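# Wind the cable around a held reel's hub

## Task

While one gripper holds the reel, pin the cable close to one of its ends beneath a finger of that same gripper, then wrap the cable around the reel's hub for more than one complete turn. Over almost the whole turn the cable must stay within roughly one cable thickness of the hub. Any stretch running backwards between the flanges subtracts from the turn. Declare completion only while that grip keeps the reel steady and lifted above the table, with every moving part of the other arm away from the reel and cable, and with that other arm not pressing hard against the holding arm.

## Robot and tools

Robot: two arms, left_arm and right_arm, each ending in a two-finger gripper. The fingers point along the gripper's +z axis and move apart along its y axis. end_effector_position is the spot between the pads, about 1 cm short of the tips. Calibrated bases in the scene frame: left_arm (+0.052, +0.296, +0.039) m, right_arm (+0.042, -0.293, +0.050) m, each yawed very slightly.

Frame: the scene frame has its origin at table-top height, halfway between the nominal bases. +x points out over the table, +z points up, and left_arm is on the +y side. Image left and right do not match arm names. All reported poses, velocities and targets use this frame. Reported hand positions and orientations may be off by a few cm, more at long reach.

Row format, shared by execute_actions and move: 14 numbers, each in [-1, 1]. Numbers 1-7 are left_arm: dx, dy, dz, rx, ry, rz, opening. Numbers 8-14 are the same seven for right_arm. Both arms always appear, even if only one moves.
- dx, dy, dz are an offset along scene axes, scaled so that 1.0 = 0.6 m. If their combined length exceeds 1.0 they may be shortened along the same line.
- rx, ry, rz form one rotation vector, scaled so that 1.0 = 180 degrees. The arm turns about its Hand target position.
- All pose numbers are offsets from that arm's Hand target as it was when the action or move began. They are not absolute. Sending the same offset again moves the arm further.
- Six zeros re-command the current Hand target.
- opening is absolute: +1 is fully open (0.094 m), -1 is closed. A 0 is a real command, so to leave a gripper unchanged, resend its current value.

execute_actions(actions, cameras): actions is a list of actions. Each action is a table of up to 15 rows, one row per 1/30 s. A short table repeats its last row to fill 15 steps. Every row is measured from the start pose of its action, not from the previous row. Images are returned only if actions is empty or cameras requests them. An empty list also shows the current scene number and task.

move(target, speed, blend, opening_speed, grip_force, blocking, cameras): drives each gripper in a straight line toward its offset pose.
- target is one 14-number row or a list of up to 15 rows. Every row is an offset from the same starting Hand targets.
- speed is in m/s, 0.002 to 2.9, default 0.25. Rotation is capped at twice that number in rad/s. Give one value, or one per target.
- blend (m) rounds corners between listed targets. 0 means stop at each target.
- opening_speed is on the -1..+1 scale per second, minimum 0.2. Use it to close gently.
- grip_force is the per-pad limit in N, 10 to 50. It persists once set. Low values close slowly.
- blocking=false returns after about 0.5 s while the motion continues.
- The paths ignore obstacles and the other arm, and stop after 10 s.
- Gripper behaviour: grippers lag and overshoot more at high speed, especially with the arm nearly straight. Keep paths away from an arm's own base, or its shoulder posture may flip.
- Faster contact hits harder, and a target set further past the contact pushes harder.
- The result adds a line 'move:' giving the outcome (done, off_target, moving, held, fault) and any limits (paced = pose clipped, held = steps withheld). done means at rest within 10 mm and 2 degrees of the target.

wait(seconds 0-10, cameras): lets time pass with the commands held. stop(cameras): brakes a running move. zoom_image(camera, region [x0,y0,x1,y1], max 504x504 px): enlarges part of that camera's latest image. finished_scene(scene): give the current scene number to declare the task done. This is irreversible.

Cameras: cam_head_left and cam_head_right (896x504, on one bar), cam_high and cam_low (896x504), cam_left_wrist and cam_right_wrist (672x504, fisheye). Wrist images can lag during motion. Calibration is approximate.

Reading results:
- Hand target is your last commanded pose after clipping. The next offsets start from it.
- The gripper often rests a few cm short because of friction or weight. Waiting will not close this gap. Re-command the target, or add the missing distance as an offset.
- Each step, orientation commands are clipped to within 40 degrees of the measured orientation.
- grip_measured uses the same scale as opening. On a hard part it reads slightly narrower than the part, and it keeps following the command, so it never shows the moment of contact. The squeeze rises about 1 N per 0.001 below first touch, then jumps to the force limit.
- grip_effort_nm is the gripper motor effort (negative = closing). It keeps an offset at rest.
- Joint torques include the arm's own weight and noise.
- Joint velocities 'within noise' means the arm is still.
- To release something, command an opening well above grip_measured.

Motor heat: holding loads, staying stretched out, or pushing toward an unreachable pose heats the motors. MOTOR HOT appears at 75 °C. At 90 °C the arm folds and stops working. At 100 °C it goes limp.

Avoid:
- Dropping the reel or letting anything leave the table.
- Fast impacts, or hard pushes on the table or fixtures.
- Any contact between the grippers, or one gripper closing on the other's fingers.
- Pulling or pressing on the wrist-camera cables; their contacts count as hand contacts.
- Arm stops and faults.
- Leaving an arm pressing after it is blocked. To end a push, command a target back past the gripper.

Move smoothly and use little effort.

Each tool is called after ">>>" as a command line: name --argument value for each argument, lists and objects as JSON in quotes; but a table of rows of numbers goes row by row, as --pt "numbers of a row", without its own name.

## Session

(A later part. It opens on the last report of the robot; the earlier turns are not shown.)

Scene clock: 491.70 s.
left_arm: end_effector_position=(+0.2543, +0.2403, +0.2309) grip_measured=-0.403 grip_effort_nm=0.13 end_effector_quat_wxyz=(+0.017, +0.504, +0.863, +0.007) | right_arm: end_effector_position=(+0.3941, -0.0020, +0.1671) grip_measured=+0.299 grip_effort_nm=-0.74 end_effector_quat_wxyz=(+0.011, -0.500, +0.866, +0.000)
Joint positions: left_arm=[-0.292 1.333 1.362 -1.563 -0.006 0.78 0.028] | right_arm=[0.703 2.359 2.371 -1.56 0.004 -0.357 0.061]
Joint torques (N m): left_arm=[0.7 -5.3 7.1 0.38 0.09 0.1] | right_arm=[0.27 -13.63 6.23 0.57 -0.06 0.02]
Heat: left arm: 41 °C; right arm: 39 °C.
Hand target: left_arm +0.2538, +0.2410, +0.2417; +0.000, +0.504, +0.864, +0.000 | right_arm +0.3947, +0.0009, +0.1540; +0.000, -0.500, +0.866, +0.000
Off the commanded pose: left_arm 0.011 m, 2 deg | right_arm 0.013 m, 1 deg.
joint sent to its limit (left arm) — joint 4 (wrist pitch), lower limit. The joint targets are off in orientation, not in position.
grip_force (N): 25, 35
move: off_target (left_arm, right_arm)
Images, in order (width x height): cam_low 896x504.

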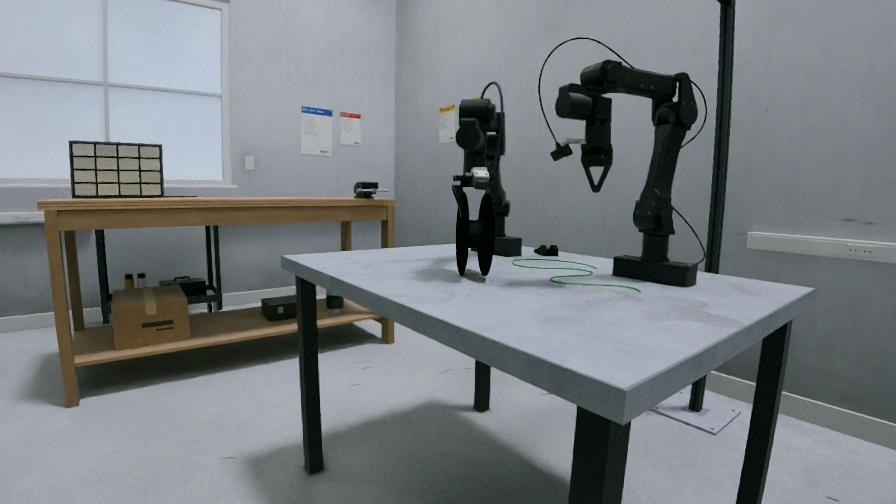

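>>> move --pt "0 0 0 0 0 0 -0.4 0 0 0.01 0 0 0 0.25" --pt "0 0 0 0 0 0 -0.4 0 0 0.01 0 0 0 0.9" --pt "0 0 0 0 0 0 -0.4 0 0 0.13 0 0 0 0.9" --speed '[0.02, 0.02, 0.08]' --opening_speed 0.3 --cameras '["cam_left_wrist", "cam_right_wrist", "cam_high", "cam_low"]'

Scene clock: 499.20 s.
left_arm: end_effector_position=(+0.2543, +0.2403, +0.2309) grip_measured=-0.403 grip_effort_nm=0.13 end_effector_quat_wxyz=(+0.017, +0.504, +0.863, +0.007) | right_arm: end_effector_position=(+0.3967, +0.0001, +0.2122) grip_measured=+0.898 grip_effort_nm=0.14 end_effector_quat_wxyz=(+0.068, -0.499, +0.864, +0.009)
Joint positions: left_arm=[-0.292 1.333 1.362 -1.563 -0.006 0.78 0.028] | right_arm=[0.703 2.274 2.401 -1.56 0.004 -0.357 0.089]
Joint torques (N m): left_arm=[0.62 -5.24 7.31 0.39 0.06 0.08] | right_arm=[0.27 -19.36 6.97 0.68 -0.04 0.01]
Heat: left arm: 41 °C; right arm: 39 °C.
Hand target: left_arm +0.2538, +0.2410, +0.2417; +0.000, +0.504, +0.864, +0.000 | right_arm +0.3947, +0.0009, +0.2319; +0.000, -0.500, +0.866, +0.000
Off the commanded pose: left_arm 0.011 m, 2 deg | right_arm 0.020 m, 8 deg.
joint sent to its limit (left arm) — joint 4 (wrist pitch), lower limit. The joint targets are off in orientation, not in position.
joint sent to its limit (right arm) — joint 4 (wrist pitch), lower limit. The joint targets are off in orientation, not in position.
grip_force (N): 25, 35
move: off_target (left_arm, right_arm)
camera_calibration:
cam_left_wrist: T_world_to_cam=[[-0.847187, -0.53123, 0.00833351, 0.333725], [-0.475211, 0.764678, 0.435249, -0.126582], [-0.237589, 0.364777, -0.900272, 0.279842], [0, 0, 0, 1]] pos_world=[0.289062, 0.171999, 0.304247]
cam_right_wrist: T_world_to_cam=[[0.886071, -0.452123, 0.102291, -0.3815], [-0.456677, -0.813554, 0.359967, 0.142128], [-0.07953, -0.36567, -0.927341, 0.330337], [0, 0, 0, 1]] pos_world=[0.429215, 0.0639381, 0.294197]
Images, in order (width x height): cam_high 896x504, cam_low 896x504, cam_left_wrist 672x504, cam_right_wrist 672x504.

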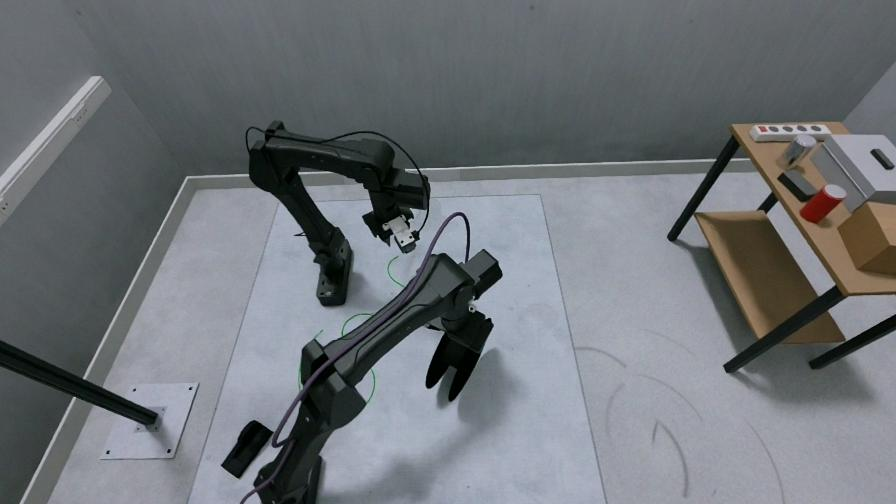

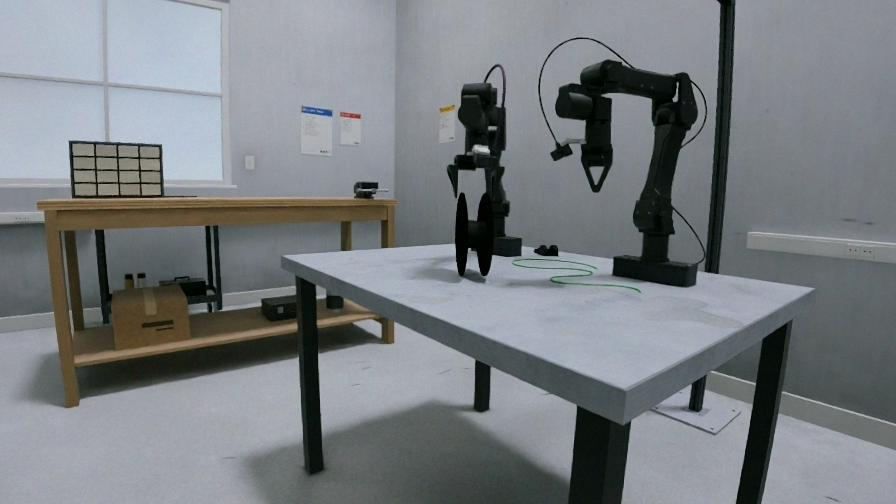

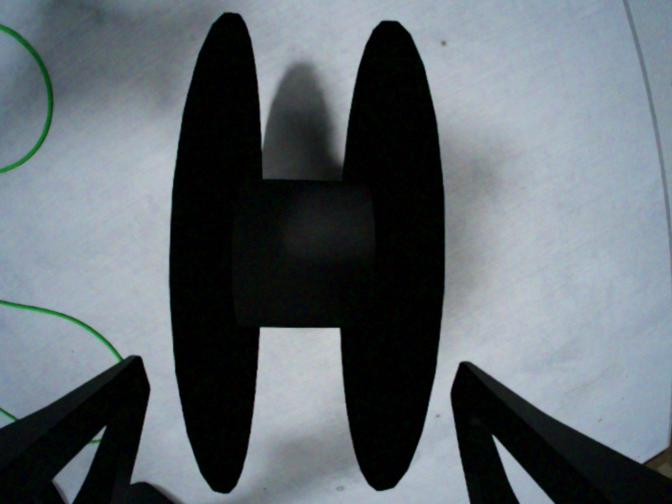

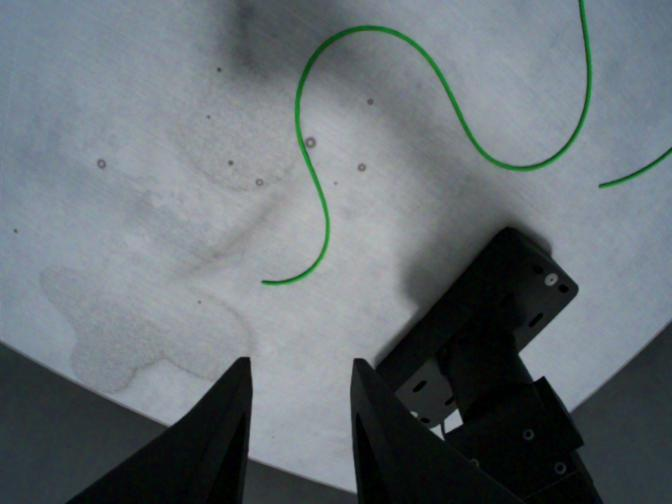

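>>> move --pt "0 0 0 0 0 0 -0.4 0 0 0.1 0 0 0 0.9" --pt "0 0 0 0 0 0 -0.4 -0.2078 -0.3682 0.0302 0.433 -0.25 0 0.9" --speed '[0.15, 0.25]' --blend '[0.03, 0]' --cameras '["cam_left_wrist", "cam_head_right", "cam_high"]'

Scene clock: 514.33 s.
left_arm: end_effector_position=(+0.2543, +0.2403, +0.2309) grip_measured=-0.403 grip_effort_nm=0.13 end_effector_quat_wxyz=(+0.017, +0.504, +0.863, +0.007) | right_arm: end_effector_position=(+0.2734, -0.2200, +0.2507) grip_measured=+0.898 grip_effort_nm=0.14 end_effector_quat_wxyz=(+0.613, -0.354, +0.622, +0.334)
Joint positions: left_arm=[-0.292 1.333 1.362 -1.563 -0.006 0.78 0.028] | right_arm=[-0.524 0.999 0.441 -0.378 -1.54 -0.954 0.089]
Joint torques (N m): left_arm=[0.68 -5.27 7.19 0.36 0.05 0.06] | right_arm=[-0.65 -1.07 5.63 1.16 -0.73 -0.11]
Motor temperatures (°C): left_arm=[30 32 41 31 27 28 30] | right_arm=[31 43 38 34 27 26 29]
Heat: left arm: 41 °C; right arm: 43 °C.
Hand target: left_arm +0.2538, +0.2410, +0.2417; +0.000, +0.504, +0.864, +0.000 | right_arm +0.2700, -0.2200, +0.2501; +0.612, -0.354, +0.613, +0.353
Off the commanded pose: left_arm 0.011 m, 2 deg | right_arm 0.003 m, 2 deg.
joint sent to its limit (left arm) — joint 4 (wrist pitch), lower limit. The joint targets are off in orientation, not in position.
joint sent to its limit (right arm) — joint 5 (wrist yaw), lower limit. The joint targets still meet the commanded pose.
grip_force (N): 25, 35
move: off_target (left_arm)
camera_calibration:
cam_left_wrist: T_world_to_cam=[[-0.847187, -0.53123, 0.00833351, 0.333725], [-0.475211, 0.764678, 0.435249, -0.126582], [-0.237589, 0.364777, -0.900272, 0.279842], [0, 0, 0, 1]] pos_world=[0.289062, 0.171999, 0.304247]
Images, in order (width x height): cam_head_right 896x504, cam_high 896x504, cam_left_wrist 672x504.

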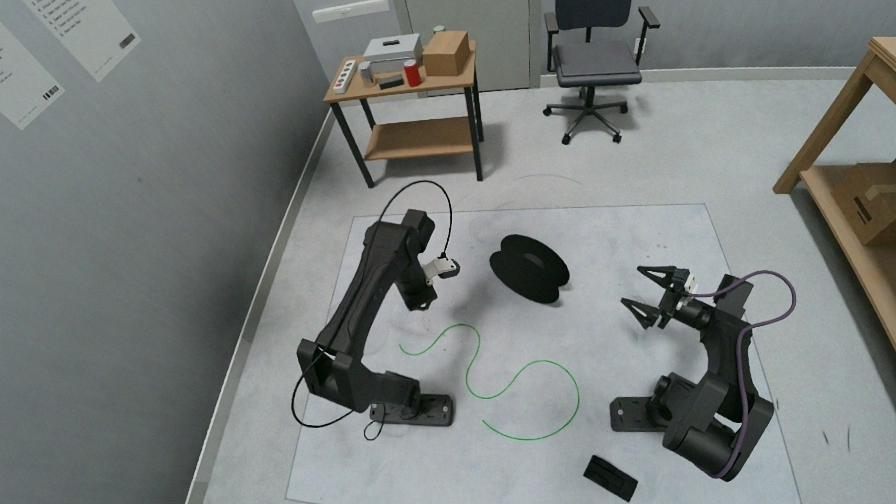

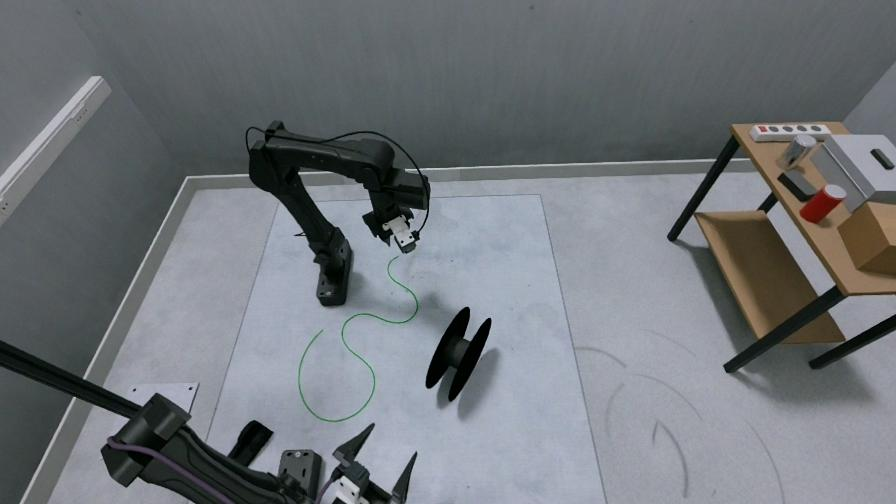

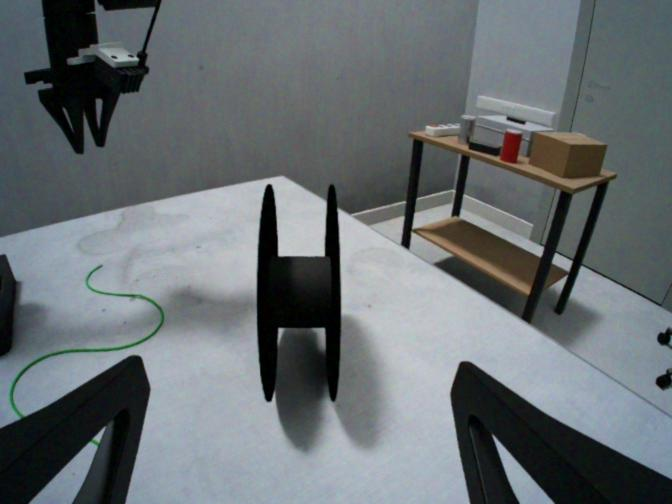

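>>> move --target '[-0.3313, -0.54, -0.0695, 0, 0, 0, -0.3, 0, 0, 0, 0, 0, 0, 0.9]' --speed 0.25 --cameras '["cam_right_wrist", "cam_head_left", "cam_high"]'

Scene clock: 526.53 s.
left_arm: end_effector_position=(+0.0550, -0.0795, +0.1948) grip_measured=-0.303 grip_effort_nm=0.12 end_effector_quat_wxyz=(-0.002, +0.508, +0.861, +0.006) | right_arm: end_effector_position=(+0.2734, -0.2200, +0.2507) grip_measured=+0.898 grip_effort_nm=0.14 end_effector_quat_wxyz=(+0.614, -0.355, +0.622, +0.333)
Joint positions: left_arm=[-1.581 2.004 1.956 -1.535 -0.002 -0.499 0.033] | right_arm=[-0.524 0.999 0.441 -0.378 -1.54 -0.957 0.089]
Joint torques (N m): left_arm=[0.16 -8.65 7.87 0.27 0.04 -0.07] | right_arm=[-0.65 -1.02 5.65 1.12 -0.73 -0.15]
Heat: left arm: 41 °C; right arm: 40 °C.
Hand target: left_arm +0.0550, -0.0831, +0.2001; +0.000, +0.504, +0.864, +0.000 | right_arm +0.2700, -0.2200, +0.2500; +0.612, -0.354, +0.613, +0.353
Off the commanded pose: left_arm 0.006 m, 1 deg | right_arm 0.004 m, 3 deg.
joint sent to its limit (right arm) — joint 5 (wrist yaw), lower limit. The joint targets still meet the commanded pose.
grip_force (N): 25, 35
move: off_target (right_arm)
camera_calibration:
cam_right_wrist: T_world_to_cam=[[0.824572, -0.559576, 0.0833983, -0.377762], [-0.217013, -0.448969, -0.866794, 0.215196], [0.522481, 0.696636, -0.491643, 0.23564], [0, 0, 0, 1]] pos_world=[0.235076, -0.278925, 0.333886]
Images, in order (width x height): cam_head_left 896x504, cam_high 896x504, cam_right_wrist 672x504.

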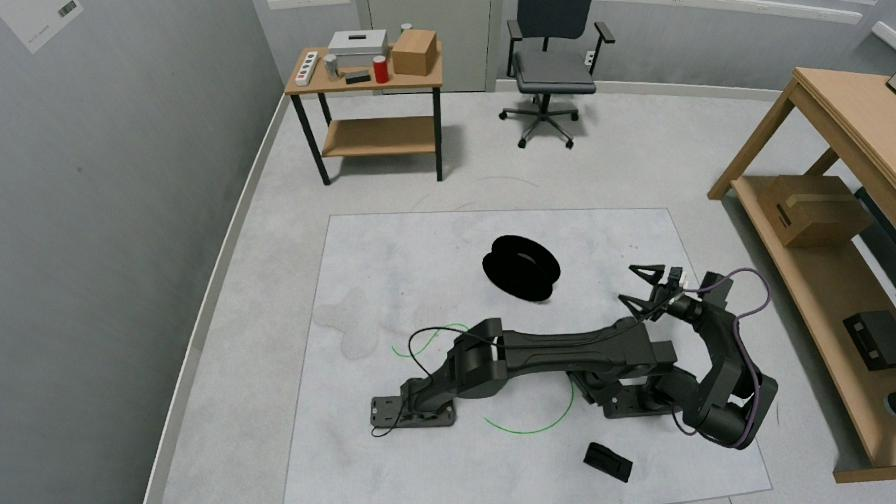

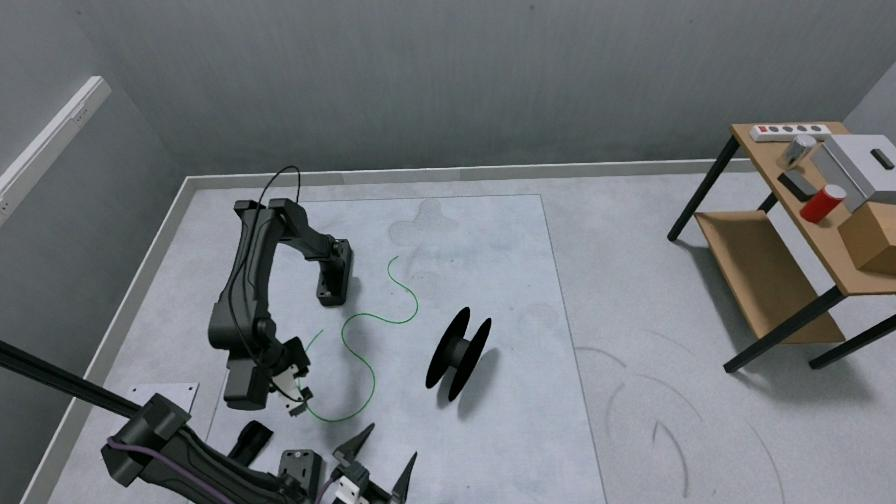

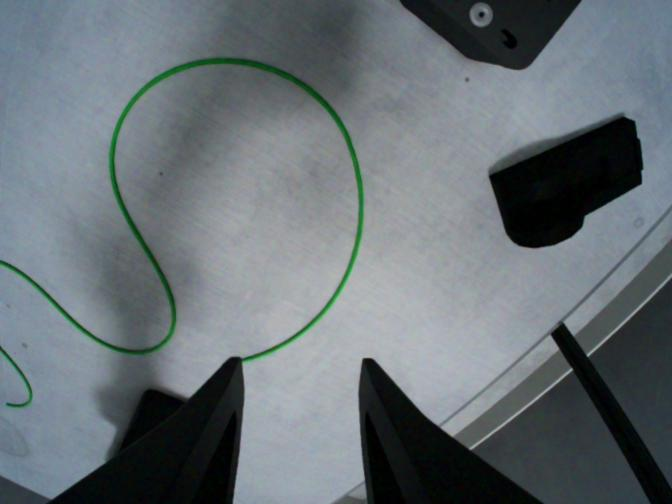

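>>> move --pt "-0.0552 -0.031 -0.1 0 0 0 -0.2 0 0 0 0 0 0 0.9" --pt "-0.0552 -0.031 -0.27 0 0 0 -0.2 0 0 0 0 0 0 0.9" --speed '[0.15, 0.1]' --blend '[0.02, 0]' --cameras '["cam_right_wrist", "cam_high"]'

Scene clock: 543.43 s.
left_arm: end_effector_position=(+0.0238, -0.0991, +0.0411) grip_measured=-0.203 grip_effort_nm=0.13 end_effector_quat_wxyz=(-0.001, +0.506, +0.862, +0.003) | right_arm: end_effector_position=(+0.2734, -0.2200, +0.2507) grip_measured=+0.898 grip_effort_nm=0.14 end_effector_quat_wxyz=(+0.614, -0.355, +0.622, +0.333)
Joint positions: left_arm=[-1.66 2.137 1.537 -0.978 -0.001 -0.583 0.037] | right_arm=[-0.524 0.999 0.441 -0.378 -1.54 -0.957 0.089]
Joint torques (N m): left_arm=[-0.27 -9.31 5.19 0.52 0.06 -0.09] | right_arm=[-0.64 -1.06 5.64 1.12 -0.73 -0.15]
Motor temperatures (°C): left_arm=[30 32 41 31 27 28 30] | right_arm=[31 37 39 34 28 26 29]
Heat: left arm: 41 °C; right arm: 39 °C.
Hand target: left_arm +0.0218, -0.1015, +0.0380; -0.001, +0.504, +0.863, +0.000 | right_arm +0.2700, -0.2200, +0.2500; +0.612, -0.354, +0.613, +0.353
Off the commanded pose: left_arm 0.004 m, 0 deg | right_arm 0.004 m, 3 deg.
joint sent to its limit (right arm) — joint 5 (wrist yaw), lower limit. The joint targets still meet the commanded pose.
grip_force (N): 25, 35
move: off_target (right_arm)
camera_calibration:
cam_right_wrist: T_world_to_cam=[[0.824572, -0.559576, 0.0833983, -0.377762], [-0.217013, -0.448969, -0.866794, 0.215196], [0.522481, 0.696636, -0.491643, 0.23564], [0, 0, 0, 1]] pos_world=[0.235076, -0.278925, 0.333886]
Images, in order (width x height): cam_high 896x504, cam_right_wrist 672x504.

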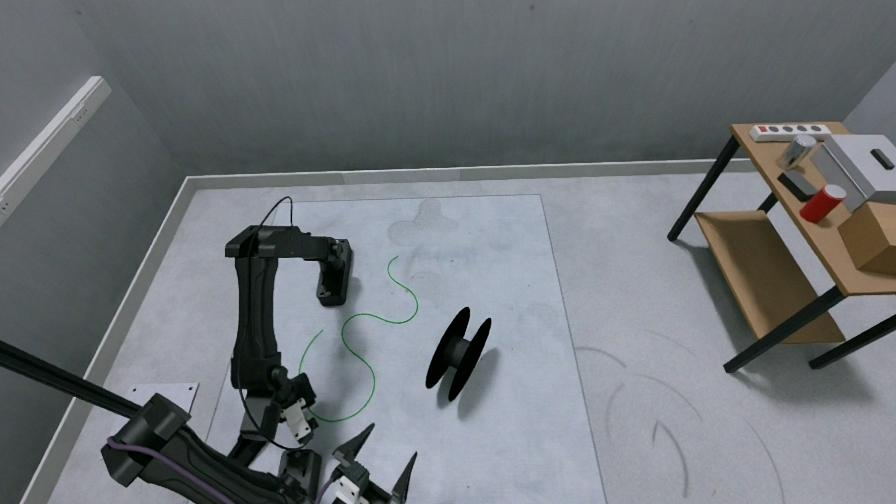

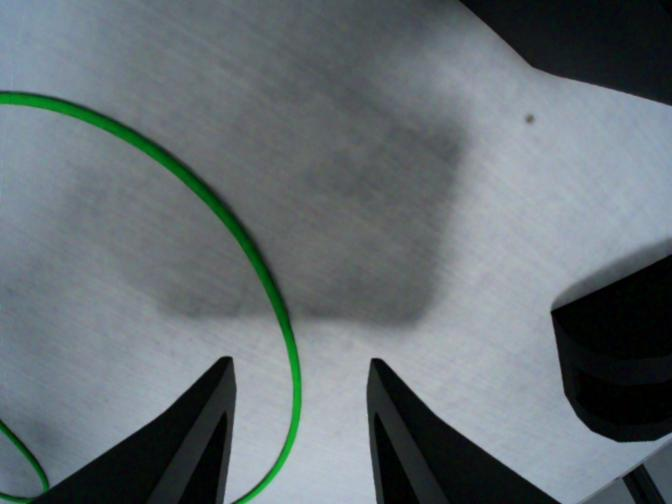

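>>> move --target '[0, 0.002, -0.046, 0, 0, 0, -0.2, 0, 0, 0, 0, 0, 0, 0.9]' --speed 0.03 --cameras '["cam_right_wrist"]'

Scene clock: 546.77 s.
left_arm: end_effector_position=(+0.0237, -0.0997, +0.0195) grip_measured=-0.203 grip_effort_nm=0.13 end_effector_quat_wxyz=(+0.000, +0.506, +0.863, +0.000) | right_arm: end_effector_position=(+0.2734, -0.2200, +0.2507) grip_measured=+0.898 grip_effort_nm=0.14 end_effector_quat_wxyz=(+0.614, -0.355, +0.622, +0.333)
Joint positions: left_arm=[-1.66 2.165 1.489 -0.895 -0.001 -0.583 0.037] | right_arm=[-0.524 0.999 0.441 -0.378 -1.54 -0.957 0.089]
Joint torques (N m): left_arm=[-0.34 -8.66 4.4 0.64 0.01 -0.06] | right_arm=[-0.66 -1.06 5.65 1.13 -0.73 -0.15]
Heat: left arm: 41 °C; right arm: 39 °C.
Hand target: left_arm +0.0218, -0.1004, +0.0104; +0.000, +0.504, +0.863, +0.000 | right_arm +0.2700, -0.2200, +0.2500; +0.612, -0.354, +0.613, +0.353
Off the commanded pose: left_arm 0.009 m, 0 deg | right_arm 0.004 m, 3 deg.
joint sent to its limit (right arm) — joint 5 (wrist yaw), lower limit. The joint targets still meet the commanded pose.
grip_force (N): 25, 35
move: off_target (right_arm)
camera_calibration:
cam_right_wrist: T_world_to_cam=[[0.824572, -0.559576, 0.0833983, -0.377762], [-0.217013, -0.448969, -0.866794, 0.215196], [0.522481, 0.696636, -0.491643, 0.23564], [0, 0, 0, 1]] pos_world=[0.235076, -0.278925, 0.333886]
Images, in order (width x height): cam_right_wrist 672x504.

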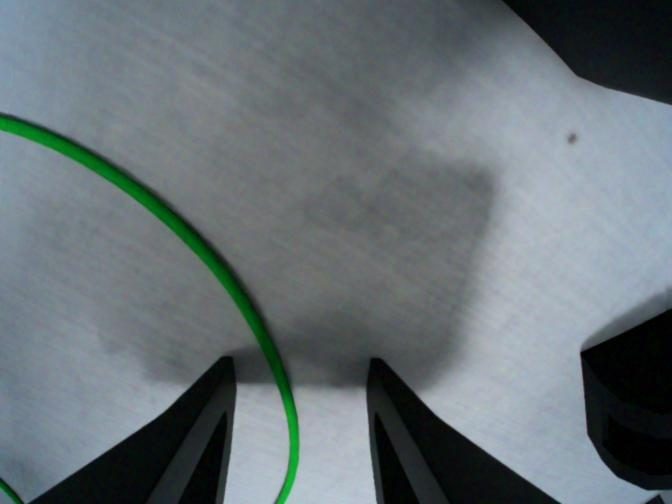

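>>> move --pt "0 0 0.009 0 0 0 -0.2 0 0 0 0 0 0 0.9" --pt "0 0 0.009 0 0 0 -1.0 0 0 0 0 0 0 0.9" --speed 0.03 --grip_force '[30, 35]' --cameras '["cam_right_wrist"]'

Scene clock: 552.53 s.
left_arm: end_effector_position=(+0.0233, -0.1000, +0.0195) grip_measured=-0.955 grip_effort_nm=-0.64 end_effector_quat_wxyz=(+0.000, +0.506, +0.863, -0.001) | right_arm: end_effector_position=(+0.2734, -0.2200, +0.2507) grip_measured=+0.898 grip_effort_nm=0.14 end_effector_quat_wxyz=(+0.614, -0.355, +0.622, +0.333)
Joint positions: left_arm=[-1.66 2.165 1.489 -0.894 0.001 -0.583 0.002] | right_arm=[-0.524 0.999 0.441 -0.378 -1.54 -0.957 0.089]
Joint torques (N m): left_arm=[-0.25 -9.2 5.12 0.48 0 -0.07] | right_arm=[-0.66 -1.05 5.65 1.13 -0.73 -0.15]
Heat: left arm: 41 °C; right arm: 39 °C.
Hand target: left_arm +0.0218, -0.1004, +0.0158; -0.001, +0.504, +0.864, +0.000 | right_arm +0.2700, -0.2200, +0.2500; +0.612, -0.354, +0.613, +0.353
Off the commanded pose: left_arm 0.004 m, 0 deg | right_arm 0.004 m, 3 deg.
joint sent to its limit (right arm) — joint 5 (wrist yaw), lower limit. The joint targets still meet the commanded pose.
grip_force (N): 30, 35
move: off_target (right_arm)
camera_calibration:
cam_right_wrist: T_world_to_cam=[[0.824572, -0.559576, 0.0833983, -0.377762], [-0.217013, -0.448969, -0.866794, 0.215196], [0.522481, 0.696636, -0.491643, 0.23564], [0, 0, 0, 1]] pos_world=[0.235076, -0.278925, 0.333886]
Images, in order (width x height): cam_right_wrist 672x504.

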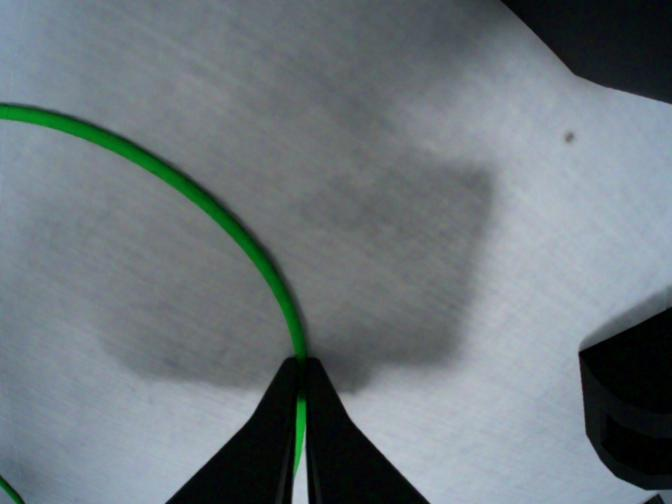

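>>> move --pt "0.0637 0.0667 0.36 0 0 0 -1.0 0 0 0 0 0 0 0.9" --pt "0.3637 0.2173 0.607 -0.3585 -0.3554 0.1328 -1.0 0 0 0 0 0 0 0.9" --speed 0.2 --blend '[0.04, 0]' --cameras '["all"]'

Scene clock: 569.07 s.
left_arm: end_effector_position=(+0.2394, +0.0278, +0.3745) grip_measured=-0.955 grip_effort_nm=-0.67 end_effector_quat_wxyz=(+0.678, +0.191, +0.688, -0.174) | right_arm: end_effector_position=(+0.2734, -0.2200, +0.2507) grip_measured=+0.898 grip_effort_nm=0.14 end_effector_quat_wxyz=(+0.614, -0.355, +0.622, +0.333)
Joint positions: left_arm=[-1.417 0.913 0.729 0.151 -0.879 -0.005 0.002] | right_arm=[-0.524 0.999 0.441 -0.378 -1.54 -0.957 0.089]
Joint torques (N m): left_arm=[0.66 -2.37 6.57 1.66 0.05 0.02] | right_arm=[-0.65 -1.05 5.64 1.13 -0.74 -0.15]
Heat: left arm: 41 °C; right arm: 39 °C.
Hand target: left_arm +0.2400, +0.0299, +0.3802; +0.683, +0.184, +0.683, -0.183 | right_arm +0.2700, -0.2200, +0.2500; +0.612, -0.354, +0.613, +0.353
Off the commanded pose: left_arm 0.006 m, 2 deg | right_arm 0.004 m, 3 deg.
joint sent to its limit (right arm) — joint 5 (wrist yaw), lower limit. The joint targets still meet the commanded pose.
grip_force (N): 30, 35
move: off_target (right_arm)
camera_calibration:
cam_left_wrist: T_world_to_cam=[[-0.529641, -0.847782, 0.0273259, 0.132593], [-0.414616, 0.230653, -0.88028, 0.459392], [0.739983, -0.477562, -0.473667, 0.112744], [0, 0, 0, 1]] pos_world=[0.177269, 0.0602924, 0.454173]
cam_right_wrist: T_world_to_cam=[[0.824572, -0.559576, 0.0833983, -0.377762], [-0.217013, -0.448969, -0.866794, 0.215196], [0.522481, 0.696636, -0.491643, 0.23564], [0, 0, 0, 1]] pos_world=[0.235076, -0.278925, 0.333886]

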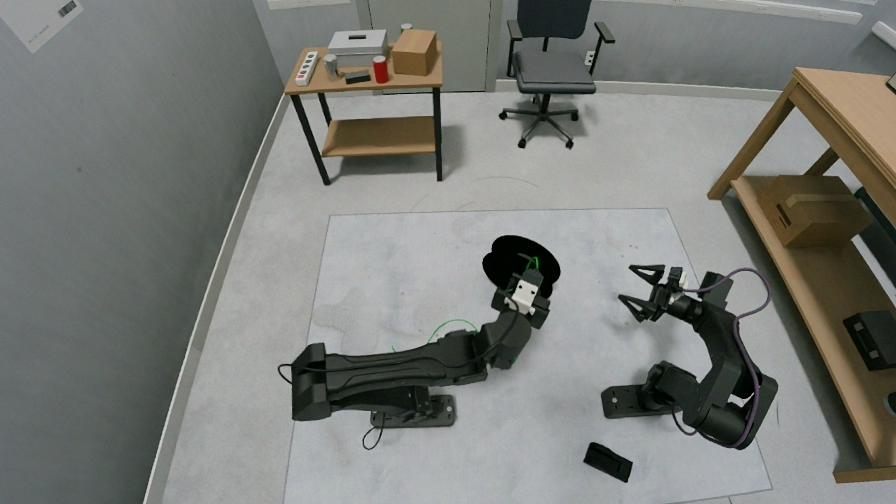

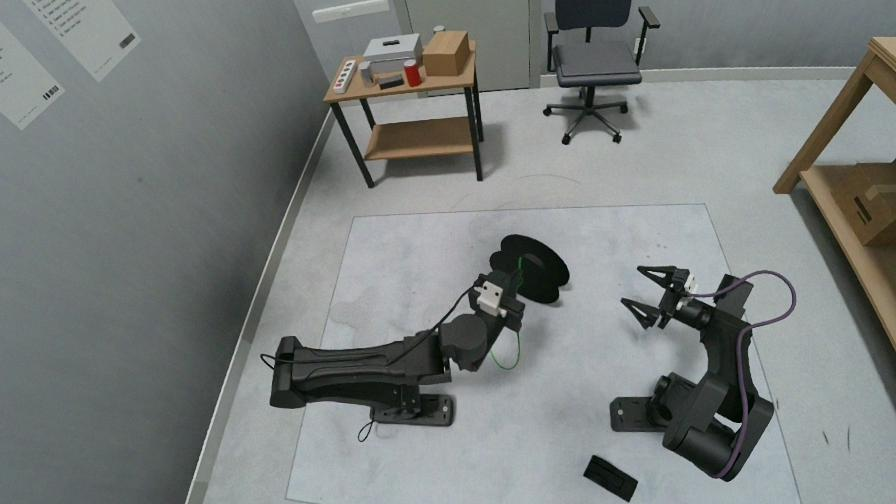

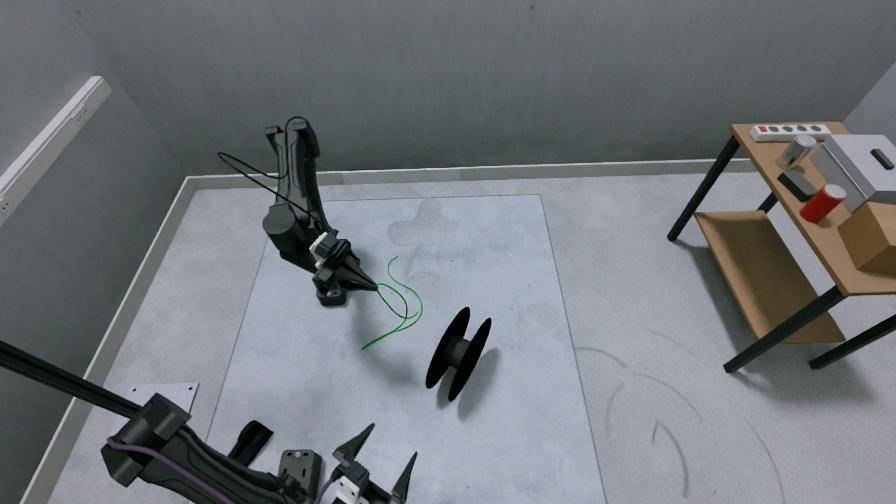

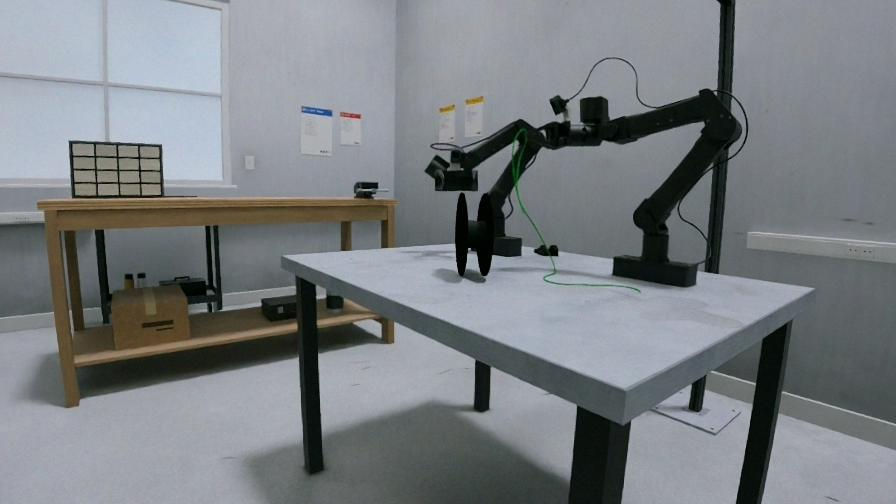

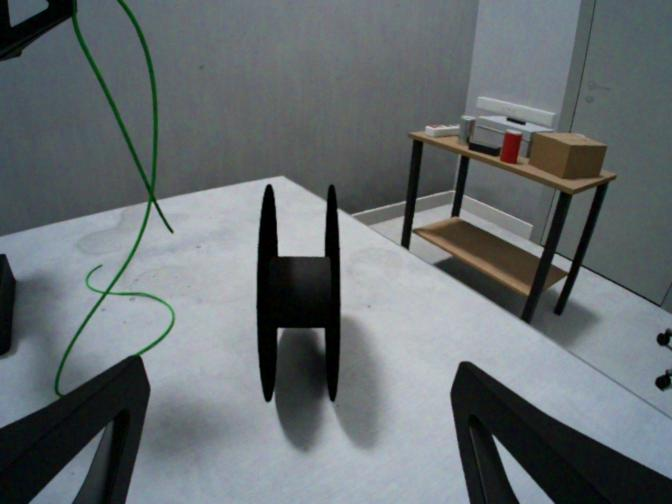

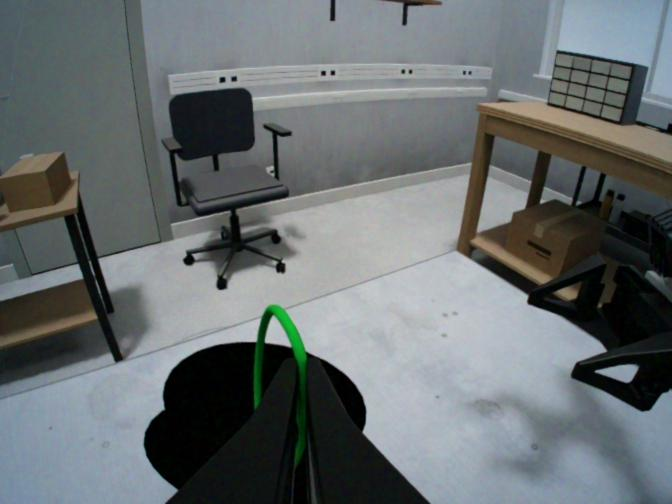

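>>> zoom_image --camera "cam_high" --region '[310, 220, 510, 410]'

>>> zoom_image --camera "cam_left_wrist" --region '[0, 0, 360, 420]'

>>> zoom_image --camera "cam_low" --region '[430, 90, 660, 310]'

>>> zoom_image --camera "cam_right_wrist" --region '[120, 280, 460, 504]'

Scaled by 2.520 from the camera's 896x504 image, which has a finer 1280x720 frame.

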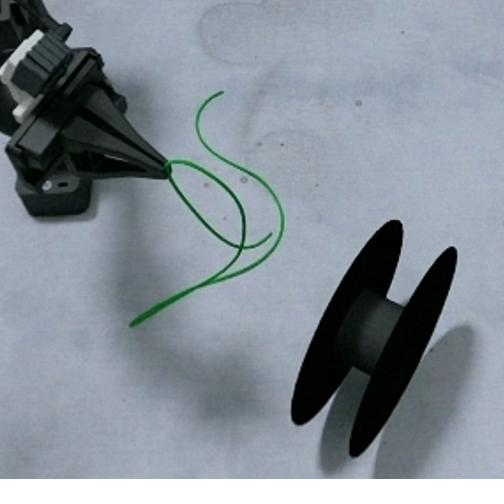

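Scaled by 1.200 from the camera's 672x504 image, which has a finer 960x720 frame.

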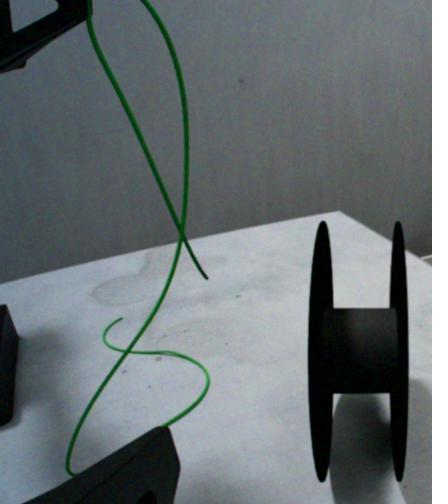

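Scaled by 2.191 from the camera's 896x504 image, which has a finer 1280x720 frame.

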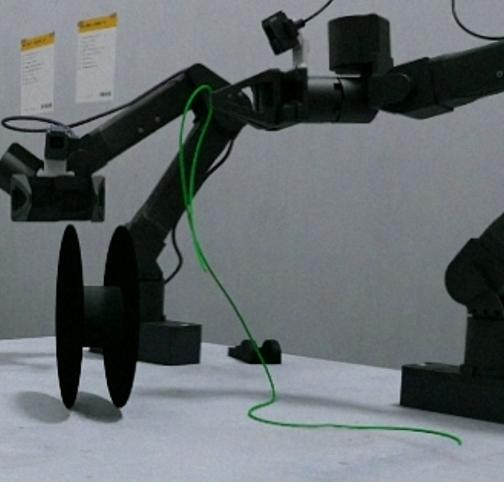

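Scaled by 1.482 from the camera's 672x504 image, which has a finer 960x720 frame.

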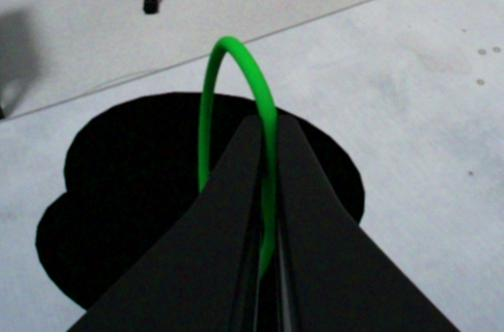

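>>> move --target '[0, 0, 0, 0, 0, 0, -1.0, 0.0867, 0.1567, -0.2333, 0, 0, 0, 0.0]' --speed 0.15 --cameras '["cam_left_wrist", "cam_right_wrist", "cam_high", "cam_head_right"]'

Scene clock: 618.87 s.
left_arm: end_effector_position=(+0.2394, +0.0278, +0.3747) grip_measured=-0.955 grip_effort_nm=-0.67 end_effector_quat_wxyz=(+0.678, +0.191, +0.688, -0.174) | right_arm: end_effector_position=(+0.3235, -0.1280, +0.1070) grip_measured=+0.002 grip_effort_nm=-0.11 end_effector_quat_wxyz=(+0.550, -0.384, +0.653, +0.351)
Joint positions: left_arm=[-1.417 0.913 0.729 0.152 -0.879 -0.005 0.002] | right_arm=[0.039 2.012 0.205 1.501 -1.053 -0.231 0.047]
Joint torques (N m): left_arm=[0.59 -2.33 6.6 1.68 0.06 0.08] | right_arm=[0.77 -5.6 1.31 2.84 -0.13 0]
Heat: left arm: 41 °C; right arm: 38 °C.
Hand target: left_arm +0.2400, +0.0299, +0.3801; +0.683, +0.184, +0.683, -0.183 | right_arm +0.3221, -0.1260, +0.1102; +0.612, -0.354, +0.612, +0.353
Off the commanded pose: left_arm 0.006 m, 2 deg | right_arm 0.004 m, 9 deg.
joint sent to its limit (right arm) — joint 4 (wrist pitch), upper limit. The joint targets are off in orientation, not in position.
grip_force (N): 30, 35
move: off_target (right_arm)
camera_calibration:
cam_left_wrist: T_world_to_cam=[[-0.529697, -0.847742, 0.0274661, 0.132619], [-0.41434, 0.230366, -0.880485, 0.459519], [0.740097, -0.47777, -0.473278, 0.112654], [0, 0, 0, 1]] pos_world=[0.17727, 0.0603916, 0.454274]
cam_right_wrist: T_world_to_cam=[[0.8721, -0.488379, 0.0304456, -0.356158], [-0.27174, -0.535111, -0.799884, 0.142264], [0.406938, 0.689305, -0.599383, 0.122683], [0, 0, 0, 1]] pos_world=[0.299339, -0.182379, 0.198172]
Images, in order (width x height): cam_head_right 896x504, cam_high 896x504, cam_left_wrist 672x504, cam_right_wrist 672x504.

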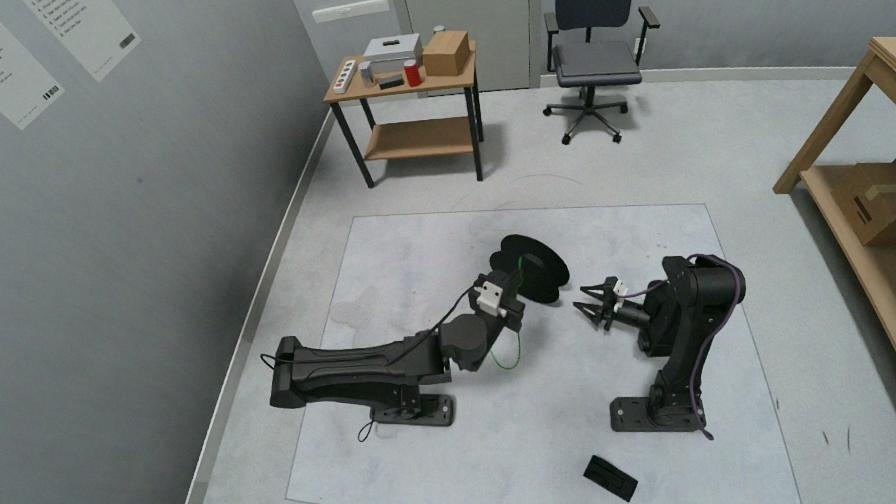

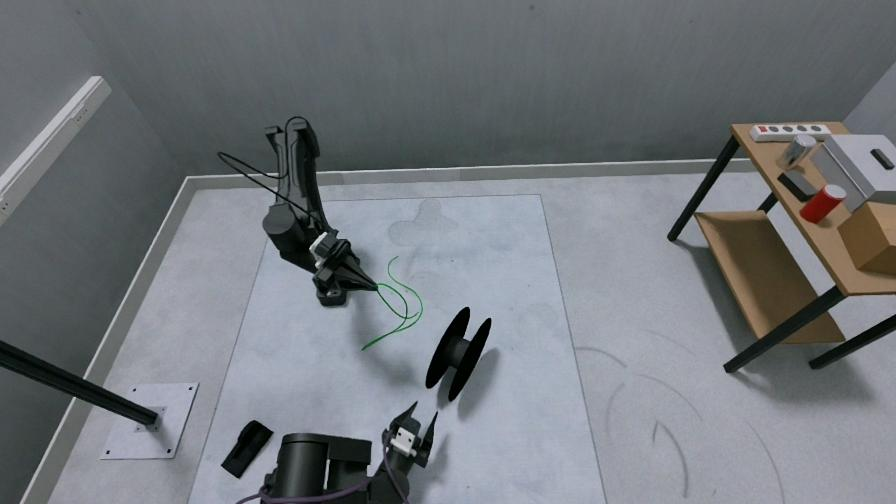

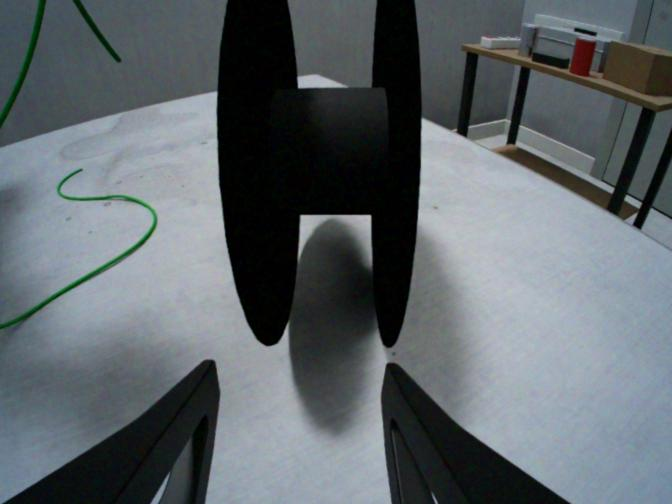

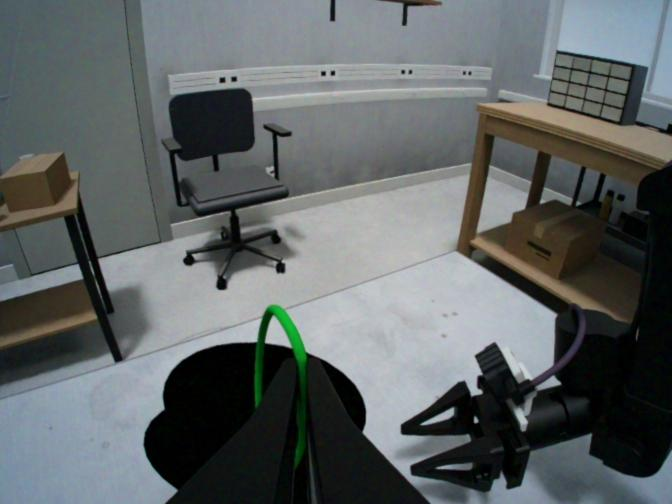

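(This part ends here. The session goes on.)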